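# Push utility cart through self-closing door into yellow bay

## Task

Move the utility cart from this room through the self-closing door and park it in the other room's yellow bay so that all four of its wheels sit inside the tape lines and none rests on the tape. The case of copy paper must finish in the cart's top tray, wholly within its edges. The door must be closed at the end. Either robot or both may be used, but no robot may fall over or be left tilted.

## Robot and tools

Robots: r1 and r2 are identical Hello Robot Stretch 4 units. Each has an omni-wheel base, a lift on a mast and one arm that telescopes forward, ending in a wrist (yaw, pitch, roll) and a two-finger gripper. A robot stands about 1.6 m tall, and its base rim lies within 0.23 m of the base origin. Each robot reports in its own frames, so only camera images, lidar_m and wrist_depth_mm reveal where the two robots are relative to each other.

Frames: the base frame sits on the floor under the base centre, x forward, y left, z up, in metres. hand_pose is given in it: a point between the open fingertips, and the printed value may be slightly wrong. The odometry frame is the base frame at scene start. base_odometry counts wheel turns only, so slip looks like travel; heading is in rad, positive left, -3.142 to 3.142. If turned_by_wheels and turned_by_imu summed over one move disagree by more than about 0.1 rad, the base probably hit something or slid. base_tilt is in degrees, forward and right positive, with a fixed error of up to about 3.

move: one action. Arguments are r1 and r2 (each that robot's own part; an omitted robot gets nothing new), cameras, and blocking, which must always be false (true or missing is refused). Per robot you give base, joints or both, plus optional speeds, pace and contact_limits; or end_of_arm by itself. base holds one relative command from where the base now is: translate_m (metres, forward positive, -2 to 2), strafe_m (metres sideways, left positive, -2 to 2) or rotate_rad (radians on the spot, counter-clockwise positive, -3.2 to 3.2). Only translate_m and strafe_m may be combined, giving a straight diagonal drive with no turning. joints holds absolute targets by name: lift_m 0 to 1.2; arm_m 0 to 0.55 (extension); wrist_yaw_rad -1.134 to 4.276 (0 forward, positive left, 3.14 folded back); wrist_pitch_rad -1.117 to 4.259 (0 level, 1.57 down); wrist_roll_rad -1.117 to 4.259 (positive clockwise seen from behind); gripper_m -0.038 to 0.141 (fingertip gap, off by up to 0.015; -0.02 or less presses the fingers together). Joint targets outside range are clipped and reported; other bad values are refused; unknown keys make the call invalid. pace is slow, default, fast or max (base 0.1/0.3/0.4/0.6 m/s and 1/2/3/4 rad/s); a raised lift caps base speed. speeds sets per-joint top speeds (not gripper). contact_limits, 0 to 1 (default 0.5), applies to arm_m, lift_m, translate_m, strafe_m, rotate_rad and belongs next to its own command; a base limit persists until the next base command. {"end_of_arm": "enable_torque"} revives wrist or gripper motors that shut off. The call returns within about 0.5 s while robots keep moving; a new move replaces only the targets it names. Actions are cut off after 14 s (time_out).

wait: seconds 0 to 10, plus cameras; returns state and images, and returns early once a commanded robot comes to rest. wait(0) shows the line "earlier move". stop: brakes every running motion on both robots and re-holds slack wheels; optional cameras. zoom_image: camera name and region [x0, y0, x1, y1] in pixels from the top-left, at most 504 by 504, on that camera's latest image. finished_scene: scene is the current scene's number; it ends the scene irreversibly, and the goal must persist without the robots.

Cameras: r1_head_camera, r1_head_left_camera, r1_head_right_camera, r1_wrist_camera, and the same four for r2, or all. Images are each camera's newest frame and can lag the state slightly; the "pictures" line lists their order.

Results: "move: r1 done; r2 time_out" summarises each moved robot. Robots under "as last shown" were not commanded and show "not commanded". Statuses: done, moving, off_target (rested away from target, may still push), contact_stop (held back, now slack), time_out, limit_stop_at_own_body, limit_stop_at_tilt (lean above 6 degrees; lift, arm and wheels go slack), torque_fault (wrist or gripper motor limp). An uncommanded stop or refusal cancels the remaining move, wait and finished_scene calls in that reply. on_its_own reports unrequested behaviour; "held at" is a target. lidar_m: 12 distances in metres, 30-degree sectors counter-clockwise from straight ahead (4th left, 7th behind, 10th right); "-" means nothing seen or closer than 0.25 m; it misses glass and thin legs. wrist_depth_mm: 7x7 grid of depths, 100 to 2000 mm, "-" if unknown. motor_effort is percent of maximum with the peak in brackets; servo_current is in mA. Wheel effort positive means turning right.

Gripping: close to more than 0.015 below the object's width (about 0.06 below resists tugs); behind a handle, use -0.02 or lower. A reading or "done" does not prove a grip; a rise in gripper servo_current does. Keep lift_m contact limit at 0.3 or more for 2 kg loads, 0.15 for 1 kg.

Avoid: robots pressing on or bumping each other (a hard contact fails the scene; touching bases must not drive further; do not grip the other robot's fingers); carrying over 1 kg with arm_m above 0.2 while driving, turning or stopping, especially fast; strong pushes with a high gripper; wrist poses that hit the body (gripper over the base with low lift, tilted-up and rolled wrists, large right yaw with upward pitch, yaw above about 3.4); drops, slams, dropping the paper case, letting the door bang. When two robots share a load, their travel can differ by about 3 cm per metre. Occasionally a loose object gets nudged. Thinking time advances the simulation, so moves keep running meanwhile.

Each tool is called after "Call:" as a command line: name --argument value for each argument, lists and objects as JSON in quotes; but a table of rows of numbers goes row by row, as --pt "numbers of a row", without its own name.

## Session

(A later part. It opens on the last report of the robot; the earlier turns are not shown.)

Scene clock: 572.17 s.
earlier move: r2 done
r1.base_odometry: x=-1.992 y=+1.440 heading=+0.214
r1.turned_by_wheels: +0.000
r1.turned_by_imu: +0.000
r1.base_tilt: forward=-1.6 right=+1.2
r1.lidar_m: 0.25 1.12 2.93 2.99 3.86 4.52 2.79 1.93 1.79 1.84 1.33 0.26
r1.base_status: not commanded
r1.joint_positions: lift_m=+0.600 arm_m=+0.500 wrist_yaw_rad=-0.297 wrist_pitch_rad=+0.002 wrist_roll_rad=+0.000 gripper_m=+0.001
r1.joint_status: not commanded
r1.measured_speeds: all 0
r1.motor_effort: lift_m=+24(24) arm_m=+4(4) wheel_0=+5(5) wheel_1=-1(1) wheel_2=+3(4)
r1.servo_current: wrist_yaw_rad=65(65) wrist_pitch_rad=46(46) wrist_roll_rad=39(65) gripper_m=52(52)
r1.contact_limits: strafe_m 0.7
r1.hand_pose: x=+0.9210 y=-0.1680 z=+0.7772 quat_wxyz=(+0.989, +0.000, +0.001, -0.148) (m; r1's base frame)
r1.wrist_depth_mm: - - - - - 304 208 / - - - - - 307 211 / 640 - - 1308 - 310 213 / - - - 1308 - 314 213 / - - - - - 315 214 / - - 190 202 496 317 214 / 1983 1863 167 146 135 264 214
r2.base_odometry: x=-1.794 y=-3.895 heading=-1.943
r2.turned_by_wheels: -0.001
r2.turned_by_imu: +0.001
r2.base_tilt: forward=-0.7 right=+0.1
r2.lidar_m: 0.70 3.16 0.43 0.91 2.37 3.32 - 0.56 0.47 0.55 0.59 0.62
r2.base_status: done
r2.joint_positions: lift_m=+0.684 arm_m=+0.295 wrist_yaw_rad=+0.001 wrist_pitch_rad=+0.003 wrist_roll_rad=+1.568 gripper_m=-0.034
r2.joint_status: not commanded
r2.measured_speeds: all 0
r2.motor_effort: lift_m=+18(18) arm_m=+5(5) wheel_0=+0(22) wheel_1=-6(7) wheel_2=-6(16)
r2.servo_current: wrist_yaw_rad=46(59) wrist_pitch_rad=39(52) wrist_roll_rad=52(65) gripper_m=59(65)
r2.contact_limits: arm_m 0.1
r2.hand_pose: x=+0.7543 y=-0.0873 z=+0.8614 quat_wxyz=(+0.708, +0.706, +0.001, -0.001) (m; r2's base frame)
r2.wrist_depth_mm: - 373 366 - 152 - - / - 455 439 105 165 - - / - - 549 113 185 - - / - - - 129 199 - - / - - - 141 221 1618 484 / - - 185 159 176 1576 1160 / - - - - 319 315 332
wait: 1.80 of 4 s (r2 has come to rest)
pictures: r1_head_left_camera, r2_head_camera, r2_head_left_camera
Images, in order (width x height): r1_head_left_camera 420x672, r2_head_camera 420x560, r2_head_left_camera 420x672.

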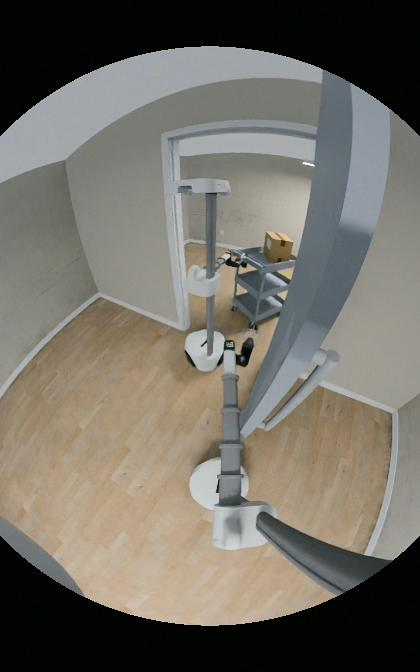

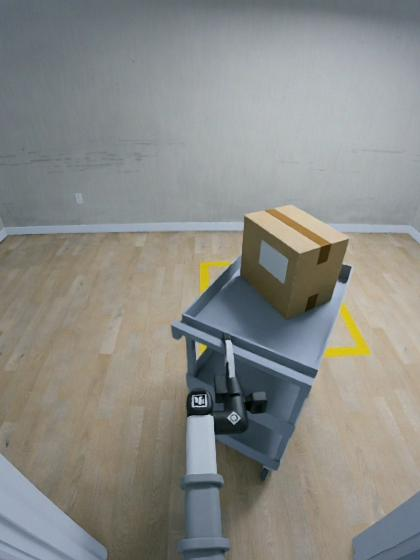

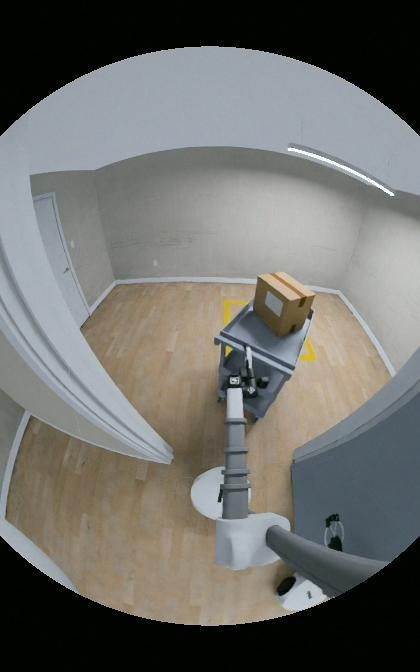

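Call:
move --r2 '{"base":{"translate_m":0.4,"strafe_m":-0.03},"pace":"default"}' --blocking false --cameras '[]'

Call:
wait --seconds 4 --cameras '[]'

Call:
move --r2 '{"base":{"translate_m":0.4,"strafe_m":-0.2},"pace":"default"}' --blocking false --cameras '[]'

Call:
wait --seconds 4 --cameras '["r2_head_camera","r2_head_left_camera","r2_head_right_camera"]'

Scene clock: 595.03 s.
move: r2 moving
r1: as last shown
r1.base_tilt: forward=-1.6 right=+1.3
r1.lidar_m: 0.25 1.15 2.92 3.02 3.91 4.53 2.81 1.95 1.80 1.83 1.32 0.26
r1.motor_effort: lift_m=+24(24) arm_m=+4(4) wheel_0=+5(5) wheel_1=-1(1) wheel_2=+4(4)
r1.servo_current: wrist_yaw_rad=52(65) wrist_pitch_rad=39(52) wrist_roll_rad=59(59) gripper_m=46(52)
r1.contact_limits: strafe_m 0.7
r1.wrist_depth_mm: - - - - - 303 208 / - - - - - 306 210 / 640 - - 1336 - 309 211 / - - 1229 1336 - 314 213 / - - - - - 315 213 / - - 189 203 496 315 214 / 1983 1808 166 146 145 266 213
r2.base_odometry: x=-1.807 y=-3.923 heading=-1.943
r2.turned_by_wheels: +0.000
r2.turned_by_imu: +0.000
r2.base_tilt: forward=-0.7 right=+0.1
r2.lidar_m: 0.65 3.17 0.41 0.78 2.35 3.32 - 0.57 0.50 0.57 0.62 0.58
r2.base_status: translate_m moving; strafe_m moving
r2.joint_positions: lift_m=+0.684 arm_m=+0.295 wrist_yaw_rad=+0.000 wrist_pitch_rad=+0.003 wrist_roll_rad=+1.568 gripper_m=-0.034
r2.joint_status: not commanded
r2.measured_speeds: translate_m=+0.122 strafe_m=-0.010 rotate_rad=-0.004 lift_m=+0.000 arm_m=+0.000 wrist_yaw_rad=+0.000 wrist_pitch_rad=+0.000 wrist_roll_rad=+0.000
r2.motor_effort: lift_m=+18(18) arm_m=+5(5) wheel_0=+14(14) wheel_1=+7(8) wheel_2=-16(16)
r2.servo_current: wrist_yaw_rad=39(52) wrist_pitch_rad=46(46) wrist_roll_rad=39(52) gripper_m=59(59)
r2.contact_limits: arm_m 0.1
r2.hand_pose: x=+0.7542 y=-0.0874 z=+0.8614 quat_wxyz=(+0.708, +0.706, +0.001, -0.001) (m; r2's base frame)
r2.wrist_depth_mm: - 364 366 - 148 - - / - 462 442 103 162 - - / - - 559 109 177 - - / - - - 125 196 634 - / - - - 137 220 1618 488 / - - 186 156 174 1661 1182 / - - - - 327 317 330
pictures: none
No camera images: "cameras" was empty.

Scene clock: 597.37 s.
earlier move: r2 done
r1.base_odometry: x=-1.992 y=+1.440 heading=+0.214
r1.turned_by_wheels: +0.000
r1.turned_by_imu: +0.000
r1.base_tilt: forward=-1.6 right=+1.2
r1.lidar_m: 0.25 1.64 2.94 3.00 3.87 4.54 2.79 1.92 1.78 1.81 1.34 0.25
r1.base_status: not commanded
r1.joint_positions: lift_m=+0.600 arm_m=+0.500 wrist_yaw_rad=-0.297 wrist_pitch_rad=+0.002 wrist_roll_rad=+0.000 gripper_m=+0.001
r1.joint_status: not commanded
r1.measured_speeds: all 0
r1.motor_effort: lift_m=+24(24) arm_m=+4(4) wheel_0=+5(5) wheel_1=-1(1) wheel_2=+3(4)
r1.servo_current: wrist_yaw_rad=52(72) wrist_pitch_rad=39(52) wrist_roll_rad=46(59) gripper_m=46(52)
r1.contact_limits: strafe_m 0.7
r1.hand_pose: x=+0.9210 y=-0.1680 z=+0.7772 quat_wxyz=(+0.989, +0.000, +0.001, -0.148) (m; r1's base frame)
r1.wrist_depth_mm: - - - - - 304 208 / - 668 - - - 307 211 / - 640 - - - 310 212 / - - - - - 312 213 / - - - - - 315 213 / - - 192 204 500 314 214 / 1863 1808 179 145 145 265 213
r2.base_odometry: x=-1.967 y=-4.256 heading=-1.943
r2.turned_by_wheels: +0.000
r2.turned_by_imu: -0.001
r2.base_tilt: forward=-0.7 right=+0.1
r2.lidar_m: 0.69 2.87 2.37 0.43 0.42 3.34 - 0.70 0.58 0.58 2.59 0.54
r2.base_status: done
r2.joint_positions: lift_m=+0.684 arm_m=+0.295 wrist_yaw_rad=-0.003 wrist_pitch_rad=+0.003 wrist_roll_rad=+1.568 gripper_m=-0.034
r2.joint_status: not commanded
r2.measured_speeds: all 0
r2.motor_effort: lift_m=+18(18) arm_m=+5(5) wheel_0=-2(14) wheel_1=+2(9) wheel_2=-5(17)
r2.servo_current: wrist_yaw_rad=52(59) wrist_pitch_rad=39(52) wrist_roll_rad=46(59) gripper_m=52(72)
r2.contact_limits: arm_m 0.1
r2.hand_pose: x=+0.7540 y=-0.0882 z=+0.8614 quat_wxyz=(+0.708, +0.706, +0.000, -0.002) (m; r2's base frame)
r2.wrist_depth_mm: - 421 421 - - 120 - / - - 530 - 136 - - / - - - - 160 166 - / - - - - 182 1430 477 / - - - 114 219 1661 1118 / - - 185 138 174 1430 349 / - - - - - 1618 1182
wait: 2.33 of 4 s (r2 has come to rest)
pictures: none
No camera images: "cameras" was empty.

Scene clock: 597.87 s.
move: r2 moving
r1: as last shown
r1.lidar_m: 0.25 1.66 2.94 3.01 3.88 4.53 2.83 1.93 1.79 1.83 1.32 0.25
r1.servo_current: wrist_yaw_rad=39(52) wrist_pitch_rad=39(46) wrist_roll_rad=39(52) gripper_m=46(52)
r1.contact_limits: strafe_m 0.7
r1.wrist_depth_mm: - - - - - 303 208 / - 661 - - - 306 209 / - 647 - - - 310 212 / - - - - - 312 213 / - - - - - 314 214 / - - 192 203 496 317 213 / 1921 1808 183 146 145 265 213
r2.base_odometry: x=-1.993 y=-4.280 heading=-1.943
r2.turned_by_wheels: +0.001
r2.turned_by_imu: +0.001
r2.base_tilt: forward=-0.7 right=+0.1
r2.lidar_m: 0.68 2.85 2.40 0.43 0.45 3.40 - 0.70 0.55 0.58 2.58 0.54
r2.base_status: translate_m moving; strafe_m moving
r2.joint_positions: lift_m=+0.684 arm_m=+0.295 wrist_yaw_rad=-0.003 wrist_pitch_rad=+0.003 wrist_roll_rad=+1.568 gripper_m=-0.034
r2.joint_status: not commanded
r2.measured_speeds: translate_m=+0.120 strafe_m=-0.062 rotate_rad=+0.001 lift_m=+0.000 arm_m=+0.000 wrist_yaw_rad=+0.007 wrist_pitch_rad=+0.000 wrist_roll_rad=+0.000
r2.motor_effort: lift_m=+18(18) arm_m=+5(5) wheel_0=+19(19) wheel_1=+7(9) wheel_2=-13(15)
r2.servo_current: wrist_yaw_rad=52(59) wrist_pitch_rad=46(46) wrist_roll_rad=46(59) gripper_m=59(65)
r2.contact_limits: arm_m 0.1
r2.hand_pose: x=+0.7540 y=-0.0882 z=+0.8614 quat_wxyz=(+0.708, +0.706, +0.000, -0.002) (m; r2's base frame)
r2.wrist_depth_mm: - 424 - - - 113 - / - - 554 - - - - / - - - - 154 154 525 / - - - - 183 1430 469 / - - - - 216 1661 1182 / - - 186 128 176 1397 353 / - - - - - 1618 1205
pictures: none
No camera images: "cameras" was empty.

Scene clock: 600.23 s.
earlier move: r2 done
r1.base_odometry: x=-1.992 y=+1.440 heading=+0.214
r1.turned_by_wheels: +0.000
r1.turned_by_imu: +0.000
r1.base_tilt: forward=-1.6 right=+1.3
r1.lidar_m: 0.25 1.64 2.91 3.00 3.86 4.53 2.82 1.94 1.79 1.84 1.34 0.25
r1.base_status: not commanded
r1.joint_positions: lift_m=+0.600 arm_m=+0.500 wrist_yaw_rad=-0.297 wrist_pitch_rad=+0.002 wrist_roll_rad=+0.000 gripper_m=+0.001
r1.joint_status: not commanded
r1.measured_speeds: all 0
r1.motor_effort: lift_m=+24(24) arm_m=+4(4) wheel_0=+5(5) wheel_1=-1(1) wheel_2=+3(4)
r1.servo_current: wrist_yaw_rad=65(65) wrist_pitch_rad=46(52) wrist_roll_rad=46(65) gripper_m=46(52)
r1.contact_limits: strafe_m 0.7
r1.hand_pose: x=+0.9210 y=-0.1680 z=+0.7772 quat_wxyz=(+0.989, +0.000, +0.001, -0.148) (m; r1's base frame)
r1.wrist_depth_mm: - - - - - 304 208 / - - - - - 306 210 / - - - - - 310 212 / - - - - - 312 214 / - - - - - 315 214 / - - - 204 504 315 214 / 1921 1863 188 183 145 267 213
r2.base_odometry: x=-2.299 y=-4.556 heading=-1.943
r2.turned_by_wheels: +0.000
r2.turned_by_imu: +0.003
r2.base_tilt: forward=-0.7 right=+0.0
r2.lidar_m: 0.68 2.48 2.56 1.69 0.76 3.93 0.98 0.59 0.70 2.01 2.38 0.55
r2.base_status: done
r2.joint_positions: lift_m=+0.684 arm_m=+0.295 wrist_yaw_rad=+0.002 wrist_pitch_rad=+0.003 wrist_roll_rad=+1.568 gripper_m=-0.034
r2.joint_status: not commanded
r2.measured_speeds: all 0
r2.motor_effort: lift_m=+18(18) arm_m=+5(5) wheel_0=+2(23) wheel_1=+6(10) wheel_2=-4(15)
r2.servo_current: wrist_yaw_rad=46(65) wrist_pitch_rad=39(46) wrist_roll_rad=33(59) gripper_m=59(65)
r2.contact_limits: arm_m 0.1
r2.hand_pose: x=+0.7543 y=-0.0870 z=+0.8614 quat_wxyz=(+0.708, +0.706, +0.002, +0.000) (m; r2's base frame)
r2.wrist_depth_mm: - 407 - - - 114 - / - - - - - - - / - - - - 148 152 525 / - - - - 182 1499 480 / - - - - 216 1618 1182 / - - 182 125 175 1430 355 / - - - - - 1499 1182
wait: 2.37 of 4 s (r2 has come to rest)
pictures: r2_head_camera, r2_head_left_camera, r2_head_right_camera
Images, in order (width x height): r2_head_camera 420x560, r2_head_left_camera 420x672, r2_head_right_camera 420x672.

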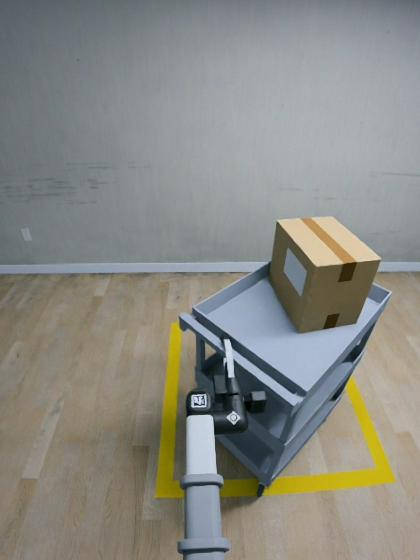

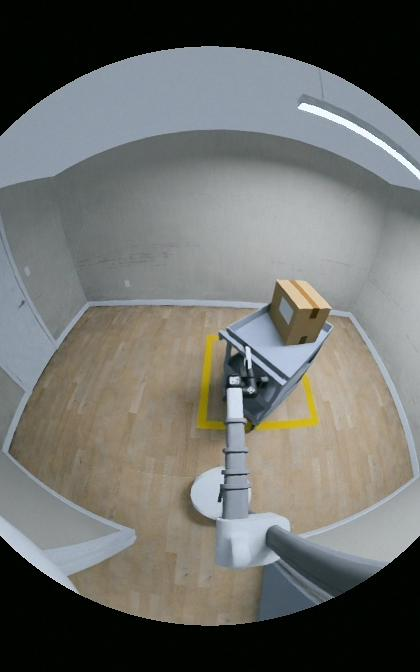

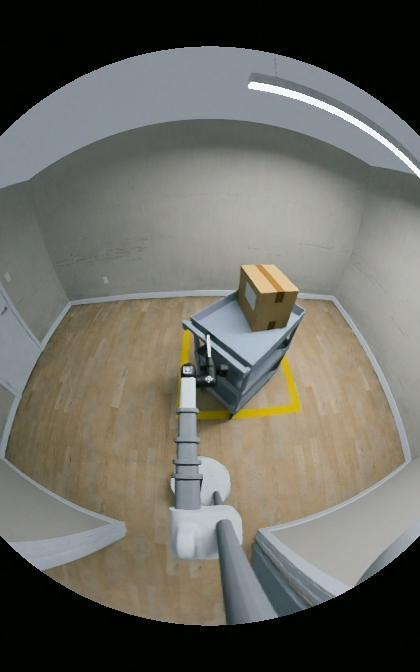

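Call:
move --r2 '{"base":{"translate_m":0.25,"strafe_m":-0.28},"pace":"default"}' --blocking false --cameras '[]'

Call:
wait --seconds 4 --cameras '["r2_head_camera","r2_head_left_camera","r2_head_right_camera"]'

Scene clock: 609.33 s.
move: r2 moving
r1: as last shown
r1.base_tilt: forward=-1.6 right=+1.2
r1.lidar_m: 0.25 1.64 2.93 2.99 3.89 4.54 2.81 1.91 1.78 1.84 1.32 0.25
r1.motor_effort: lift_m=+24(24) arm_m=+4(4) wheel_0=+5(6) wheel_1=-1(1) wheel_2=+3(3)
r1.servo_current: wrist_yaw_rad=59(78) wrist_pitch_rad=46(46) wrist_roll_rad=59(59) gripper_m=46(59)
r1.contact_limits: strafe_m 0.7
r1.wrist_depth_mm: - - - - - 303 208 / - - - - - 306 211 / - - - 1025 - 310 213 / - - - - - 314 213 / - - - - - 315 213 / - - - 203 500 315 214 / 1983 1863 188 184 144 266 213
r2.base_odometry: x=-2.329 y=-4.567 heading=-1.942
r2.turned_by_wheels: +0.001
r2.turned_by_imu: +0.001
r2.base_tilt: forward=-0.7 right=+0.0
r2.lidar_m: 0.69 2.46 2.58 1.79 0.78 3.93 1.00 0.61 0.73 2.11 2.38 0.56
r2.base_status: translate_m moving; strafe_m moving
r2.joint_positions: lift_m=+0.684 arm_m=+0.295 wrist_yaw_rad=+0.002 wrist_pitch_rad=+0.003 wrist_roll_rad=+1.568 gripper_m=-0.034
r2.joint_status: not commanded
r2.measured_speeds: translate_m=+0.083 strafe_m=-0.092 rotate_rad=+0.004 lift_m=+0.000 arm_m=+0.000 wrist_yaw_rad=+0.000 wrist_pitch_rad=+0.000 wrist_roll_rad=+0.000
r2.motor_effort: lift_m=+18(18) arm_m=+5(6) wheel_0=+15(16) wheel_1=-6(6) wheel_2=-7(12)
r2.servo_current: wrist_yaw_rad=52(59) wrist_pitch_rad=39(46) wrist_roll_rad=39(52) gripper_m=59(65)
r2.contact_limits: arm_m 0.1
r2.hand_pose: x=+0.7544 y=-0.0870 z=+0.8614 quat_wxyz=(+0.708, +0.706, +0.002, +0.000) (m; r2's base frame)
r2.wrist_depth_mm: - 407 - - - 112 - / - - - - - - - / - - - - - - 517 / - - - - 180 1499 480 / - - - - 213 1618 1205 / - - 183 130 175 1430 357 / - - - - - 1537 1205
pictures: none
No camera images: "cameras" was empty.

Scene clock: 611.57 s.
earlier move: r2 done
r1.base_odometry: x=-1.992 y=+1.440 heading=+0.214
r1.turned_by_wheels: +0.000
r1.turned_by_imu: +0.000
r1.base_tilt: forward=-1.6 right=+1.2
r1.lidar_m: 0.25 1.66 2.93 3.00 3.87 4.53 2.83 1.92 1.80 1.84 1.33 0.25
r1.base_status: not commanded
r1.joint_positions: lift_m=+0.600 arm_m=+0.500 wrist_yaw_rad=-0.297 wrist_pitch_rad=+0.002 wrist_roll_rad=+0.000 gripper_m=+0.001
r1.joint_status: not commanded
r1.measured_speeds: all 0
r1.motor_effort: lift_m=+24(24) arm_m=+4(4) wheel_0=+5(6) wheel_1=-1(1) wheel_2=+4(4)
r1.servo_current: wrist_yaw_rad=65(78) wrist_pitch_rad=39(46) wrist_roll_rad=52(65) gripper_m=52(59)
r1.contact_limits: strafe_m 0.7
r1.hand_pose: x=+0.9210 y=-0.1680 z=+0.7772 quat_wxyz=(+0.989, +0.000, +0.001, -0.148) (m; r1's base frame)
r1.wrist_depth_mm: - - - - - 303 208 / - - - - - 306 211 / - - - - 1205 310 213 / - - - - - 312 213 / - - - - - 315 214 / - - - 204 496 315 214 / 1921 1808 187 183 156 266 213
r2.base_odometry: x=-2.651 y=-4.687 heading=-1.944
r2.turned_by_wheels: -0.001
r2.turned_by_imu: +0.002
r2.base_tilt: forward=-0.7 right=+0.0
r2.lidar_m: 0.67 2.18 2.83 2.56 1.15 4.11 0.72 0.75 1.06 1.98 2.09 0.62
r2.base_status: done
r2.joint_positions: lift_m=+0.684 arm_m=+0.295 wrist_yaw_rad=+0.002 wrist_pitch_rad=+0.003 wrist_roll_rad=+1.568 gripper_m=-0.034
r2.joint_status: not commanded
r2.measured_speeds: all 0
r2.motor_effort: lift_m=+18(18) arm_m=+5(6) wheel_0=+1(21) wheel_1=-3(7) wheel_2=-6(12)
r2.servo_current: wrist_yaw_rad=39(59) wrist_pitch_rad=39(52) wrist_roll_rad=46(59) gripper_m=59(65)
r2.contact_limits: arm_m 0.1
r2.hand_pose: x=+0.7544 y=-0.0869 z=+0.8614 quat_wxyz=(+0.708, +0.706, +0.002, +0.000) (m; r2's base frame)
r2.wrist_depth_mm: - 364 368 - 145 - - / - 445 455 - 159 - - / - - 554 107 176 - - / - - - 117 195 1537 - / - - - 135 220 1576 477 / - - 182 155 172 1537 1205 / - - - - 324 322 330
wait: 2.23 of 4 s (r2 has come to rest)
pictures: r2_head_camera, r2_head_left_camera, r2_head_right_camera
Images, in order (width x height): r2_head_camera 420x560, r2_head_left_camera 420x672, r2_head_right_camera 420x672.

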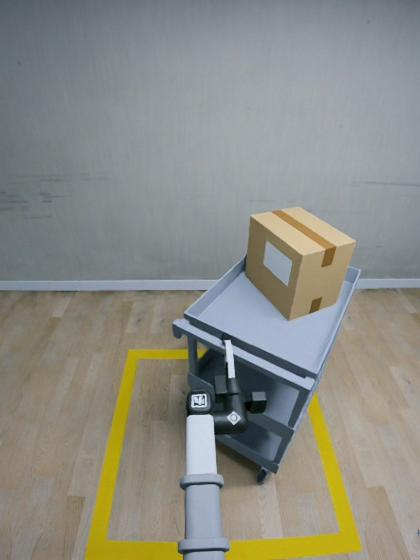

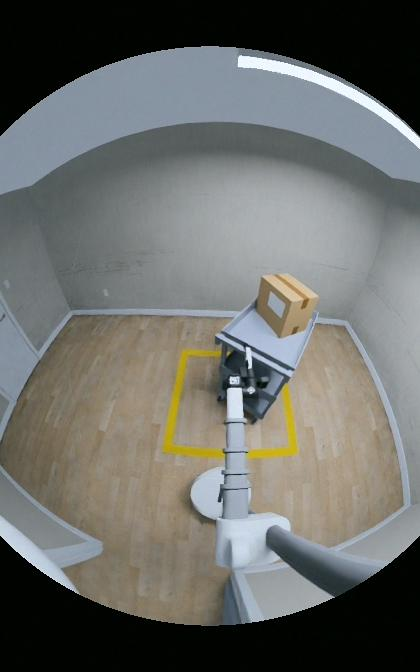

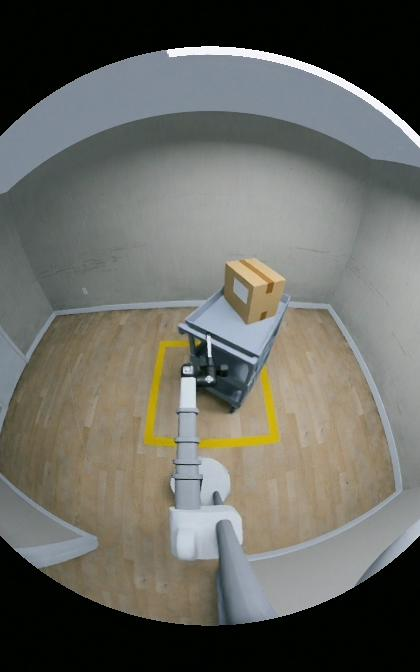

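Call:
move --r2 '{"base":{"translate_m":-0.40,"strafe_m":0.18},"pace":"default"}' --blocking false --cameras '[]'

Call:
wait --seconds 4 --cameras '[]'

Call:
move --r2 '{"base":{"strafe_m":-0.28,"translate_m":0.1},"pace":"default"}' --blocking false --cameras '[]'

Call:
wait --seconds 4 --cameras '["r2_head_camera","r2_head_left_camera","r2_head_right_camera"]'

Scene clock: 632.77 s.
move: r2 moving
r1: as last shown
r1.lidar_m: 0.25 1.65 2.94 2.99 3.88 4.53 2.82 1.95 1.80 1.82 1.33 0.25
r1.motor_effort: lift_m=+24(24) arm_m=+4(4) wheel_0=+5(5) wheel_1=-1(1) wheel_2=+3(4)
r1.servo_current: wrist_yaw_rad=65(65) wrist_pitch_rad=46(46) wrist_roll_rad=52(65) gripper_m=46(52)
r1.contact_limits: strafe_m 0.7
r1.wrist_depth_mm: - - - - - 301 208 / - - - - - 307 209 / - - - - 1229 309 212 / - - - - - 312 214 / - - - - - 314 214 / - - - 204 496 315 214 / 1921 1808 187 183 155 265 213
r2.base_odometry: x=-2.626 y=-4.663 heading=-1.944
r2.turned_by_wheels: +0.000
r2.turned_by_imu: +0.000
r2.base_tilt: forward=-0.6 right=+0.1
r2.lidar_m: 0.65 2.21 2.82 2.48 1.11 4.06 0.69 0.72 1.02 2.01 2.12 0.58
r2.base_status: translate_m moving; strafe_m moving
r2.joint_positions: lift_m=+0.684 arm_m=+0.295 wrist_yaw_rad=+0.001 wrist_pitch_rad=+0.003 wrist_roll_rad=+1.568 gripper_m=-0.034
r2.joint_status: not commanded
r2.measured_speeds: translate_m=-0.122 strafe_m=+0.054 rotate_rad=+0.000 lift_m=+0.000 arm_m=+0.000 wrist_yaw_rad=+0.000 wrist_pitch_rad=+0.000 wrist_roll_rad=+0.000
r2.motor_effort: lift_m=+18(18) arm_m=+4(5) wheel_0=-12(17) wheel_1=-8(8) wheel_2=+13(13)
r2.servo_current: wrist_yaw_rad=39(52) wrist_pitch_rad=33(46) wrist_roll_rad=46(52) gripper_m=52(65)
r2.contact_limits: arm_m 0.1
r2.hand_pose: x=+0.7544 y=-0.0870 z=+0.8614 quat_wxyz=(+0.708, +0.706, +0.001, -0.001) (m; r2's base frame)
r2.wrist_depth_mm: - 368 373 - 145 - - / - 449 455 - 159 - - / - - 549 107 176 - - / - - - 117 195 1537 - / - - - 135 220 1537 477 / - - 182 156 173 1537 1205 / - - - - 325 322 336
pictures: none
No camera images: "cameras" was empty.

Scene clock: 635.10 s.
earlier move: r2 done
r1.base_odometry: x=-1.992 y=+1.440 heading=+0.214
r1.turned_by_wheels: +0.000
r1.turned_by_imu: +0.000
r1.base_tilt: forward=-1.6 right=+1.2
r1.lidar_m: 0.25 1.65 2.93 2.98 3.86 4.53 2.81 1.90 1.80 1.84 1.33 0.25
r1.base_status: not commanded
r1.joint_positions: lift_m=+0.600 arm_m=+0.500 wrist_yaw_rad=-0.297 wrist_pitch_rad=+0.002 wrist_roll_rad=+0.000 gripper_m=+0.001
r1.joint_status: not commanded
r1.measured_speeds: all 0
r1.motor_effort: lift_m=+24(24) arm_m=+4(4) wheel_0=+5(6) wheel_1=-1(1) wheel_2=+3(4)
r1.servo_current: wrist_yaw_rad=39(72) wrist_pitch_rad=46(46) wrist_roll_rad=39(65) gripper_m=46(59)
r1.contact_limits: strafe_m 0.7
r1.hand_pose: x=+0.9210 y=-0.1680 z=+0.7772 quat_wxyz=(+0.989, +0.000, +0.001, -0.148) (m; r1's base frame)
r1.wrist_depth_mm: - - - - - 301 208 / - - - - - 306 210 / - - - 854 - 310 213 / - - - - - 315 213 / - - - - - 315 214 / - - - 204 496 317 214 / 1921 1808 187 183 145 265 214
r2.base_odometry: x=-2.337 y=-4.380 heading=-1.944
r2.turned_by_wheels: +0.000
r2.turned_by_imu: -0.002
r2.base_tilt: forward=-0.7 right=+0.0
r2.lidar_m: 0.67 2.62 2.65 1.18 0.76 3.82 0.82 0.44 0.45 1.41 2.27 0.62
r2.base_status: done
r2.joint_positions: lift_m=+0.684 arm_m=+0.295 wrist_yaw_rad=-0.002 wrist_pitch_rad=+0.003 wrist_roll_rad=+1.568 gripper_m=-0.034
r2.joint_status: not commanded
r2.measured_speeds: all 0
r2.motor_effort: lift_m=+18(18) arm_m=-1(5) wheel_0=-1(23) wheel_1=-5(11) wheel_2=+4(14)
r2.servo_current: wrist_yaw_rad=46(59) wrist_pitch_rad=39(46) wrist_roll_rad=59(65) gripper_m=52(65)
r2.contact_limits: arm_m 0.1
r2.hand_pose: x=+0.7541 y=-0.0879 z=+0.8614 quat_wxyz=(+0.708, +0.706, +0.000, -0.002) (m; r2's base frame)
r2.wrist_depth_mm: - 364 364 103 155 - - / - 430 424 108 167 - - / - 512 544 116 183 - - / - - - 131 201 - - / - - - 142 221 1618 484 / - - 182 159 173 1618 1182 / - - - - 319 315 330
wait: 2.33 of 4 s (r2 has come to rest)
pictures: none
No camera images: "cameras" was empty.

Scene clock: 635.60 s.
move: r2 moving
r1: as last shown
r1.lidar_m: 0.25 1.63 2.93 3.01 3.88 4.52 2.80 1.95 1.80 1.84 1.32 0.25
r1.motor_effort: lift_m=+24(24) arm_m=+4(4) wheel_0=+5(5) wheel_1=-1(1) wheel_2=+3(3)
r1.servo_current: wrist_yaw_rad=59(59) wrist_pitch_rad=39(46) wrist_roll_rad=52(59) gripper_m=52(52)
r1.contact_limits: strafe_m 0.7
r1.wrist_depth_mm: - - - - - 303 208 / - - - - - 306 210 / - - - 842 1983 309 212 / - - - - 1983 314 214 / - - - - - 317 215 / - - - 204 496 314 214 / 1983 1808 187 184 145 265 214
r2.base_odometry: x=-2.368 y=-4.379 heading=-1.943
r2.turned_by_wheels: +0.001
r2.turned_by_imu: +0.002
r2.base_tilt: forward=-0.7 right=+0.1
r2.lidar_m: 0.67 2.60 2.66 1.18 0.81 3.84 0.84 0.43 0.47 1.45 2.26 0.61
r2.base_status: translate_m moving; strafe_m moving
r2.joint_positions: lift_m=+0.684 arm_m=+0.295 wrist_yaw_rad=+0.006 wrist_pitch_rad=+0.003 wrist_roll_rad=+1.568 gripper_m=-0.034
r2.joint_status: not commanded
r2.measured_speeds: translate_m=+0.041 strafe_m=-0.115 rotate_rad=+0.009 lift_m=+0.000 arm_m=+0.000 wrist_yaw_rad=+0.012 wrist_pitch_rad=+0.000 wrist_roll_rad=+0.000
r2.motor_effort: lift_m=+18(18) arm_m=-2(2) wheel_0=+21(21) wheel_1=-6(8) wheel_2=-5(7)
r2.servo_current: wrist_yaw_rad=46(59) wrist_pitch_rad=39(46) wrist_roll_rad=33(59) gripper_m=65(65)
r2.contact_limits: arm_m 0.1
r2.hand_pose: x=+0.7548 y=-0.0858 z=+0.8614 quat_wxyz=(+0.708, +0.706, +0.003, +0.001) (m; r2's base frame)
r2.wrist_depth_mm: - 368 364 - 152 - - / - 433 433 105 165 - - / - 521 539 112 180 - - / - - - 128 198 - - / - - - 139 220 1618 488 / - - 182 157 177 1618 1182 / - - - - 322 121 332
pictures: none
No camera images: "cameras" was empty.

Scene clock: 637.57 s.
earlier move: r2 done
r1.base_odometry: x=-1.992 y=+1.440 heading=+0.214
r1.turned_by_wheels: +0.000
r1.turned_by_imu: +0.000
r1.base_tilt: forward=-1.6 right=+1.2
r1.lidar_m: 0.25 1.64 2.90 2.99 3.88 4.54 2.80 1.93 1.80 1.85 1.28 0.26
r1.base_status: not commanded
r1.joint_positions: lift_m=+0.600 arm_m=+0.500 wrist_yaw_rad=-0.297 wrist_pitch_rad=+0.002 wrist_roll_rad=+0.000 gripper_m=+0.001
r1.joint_status: not commanded
r1.measured_speeds: all 0
r1.motor_effort: lift_m=+24(24) arm_m=+4(4) wheel_0=+5(5) wheel_1=-1(1) wheel_2=+3(4)
r1.servo_current: wrist_yaw_rad=46(72) wrist_pitch_rad=39(52) wrist_roll_rad=52(59) gripper_m=46(52)
r1.contact_limits: strafe_m 0.7
r1.hand_pose: x=+0.9210 y=-0.1680 z=+0.7772 quat_wxyz=(+0.989, +0.000, +0.001, -0.148) (m; r1's base frame)
r1.wrist_depth_mm: - - - - - 301 208 / - - - - - 307 210 / - - - - 917 310 212 / - - - - - 314 213 / - - - - - 315 214 / - - - 203 496 315 214 / 1921 1808 187 183 156 265 214
r2.base_odometry: x=-2.634 y=-4.371 heading=-1.944
r2.turned_by_wheels: -0.002
r2.turned_by_imu: +0.000
r2.base_tilt: forward=-0.7 right=+0.1
r2.lidar_m: 0.68 2.52 2.94 1.56 1.06 4.18 0.40 0.44 0.64 1.89 2.00 0.68
r2.base_status: done
r2.joint_positions: lift_m=+0.684 arm_m=+0.295 wrist_yaw_rad=-0.002 wrist_pitch_rad=+0.003 wrist_roll_rad=+1.568 gripper_m=-0.034
r2.joint_status: not commanded
r2.measured_speeds: all 0
r2.motor_effort: lift_m=+18(18) arm_m=-3(4) wheel_0=+2(24) wheel_1=-1(8) wheel_2=-7(10)
r2.servo_current: wrist_yaw_rad=39(59) wrist_pitch_rad=39(52) wrist_roll_rad=46(59) gripper_m=65(65)
r2.contact_limits: arm_m 0.1
r2.hand_pose: x=+0.7541 y=-0.0879 z=+0.8614 quat_wxyz=(+0.708, +0.706, +0.000, -0.002) (m; r2's base frame)
r2.wrist_depth_mm: - 466 473 132 186 - - / - 421 421 139 195 768 - / - 477 477 144 206 - - / - - 564 153 215 - - / - - - 161 225 1756 - / - - 182 167 173 1537 477 / - - - - - 1430 1138
wait: 1.97 of 4 s (r2 has come to rest)
pictures: r2_head_camera, r2_head_left_camera, r2_head_right_camera
Images, in order (width x height): r2_head_camera 420x560, r2_head_left_camera 420x672, r2_head_right_camera 420x672.

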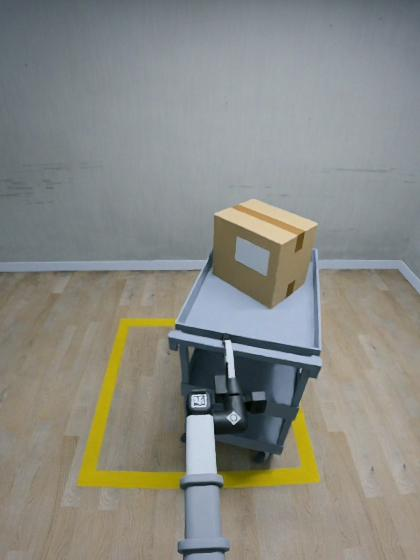

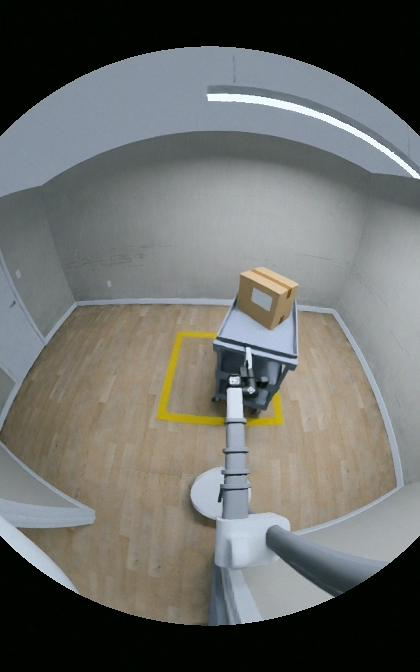

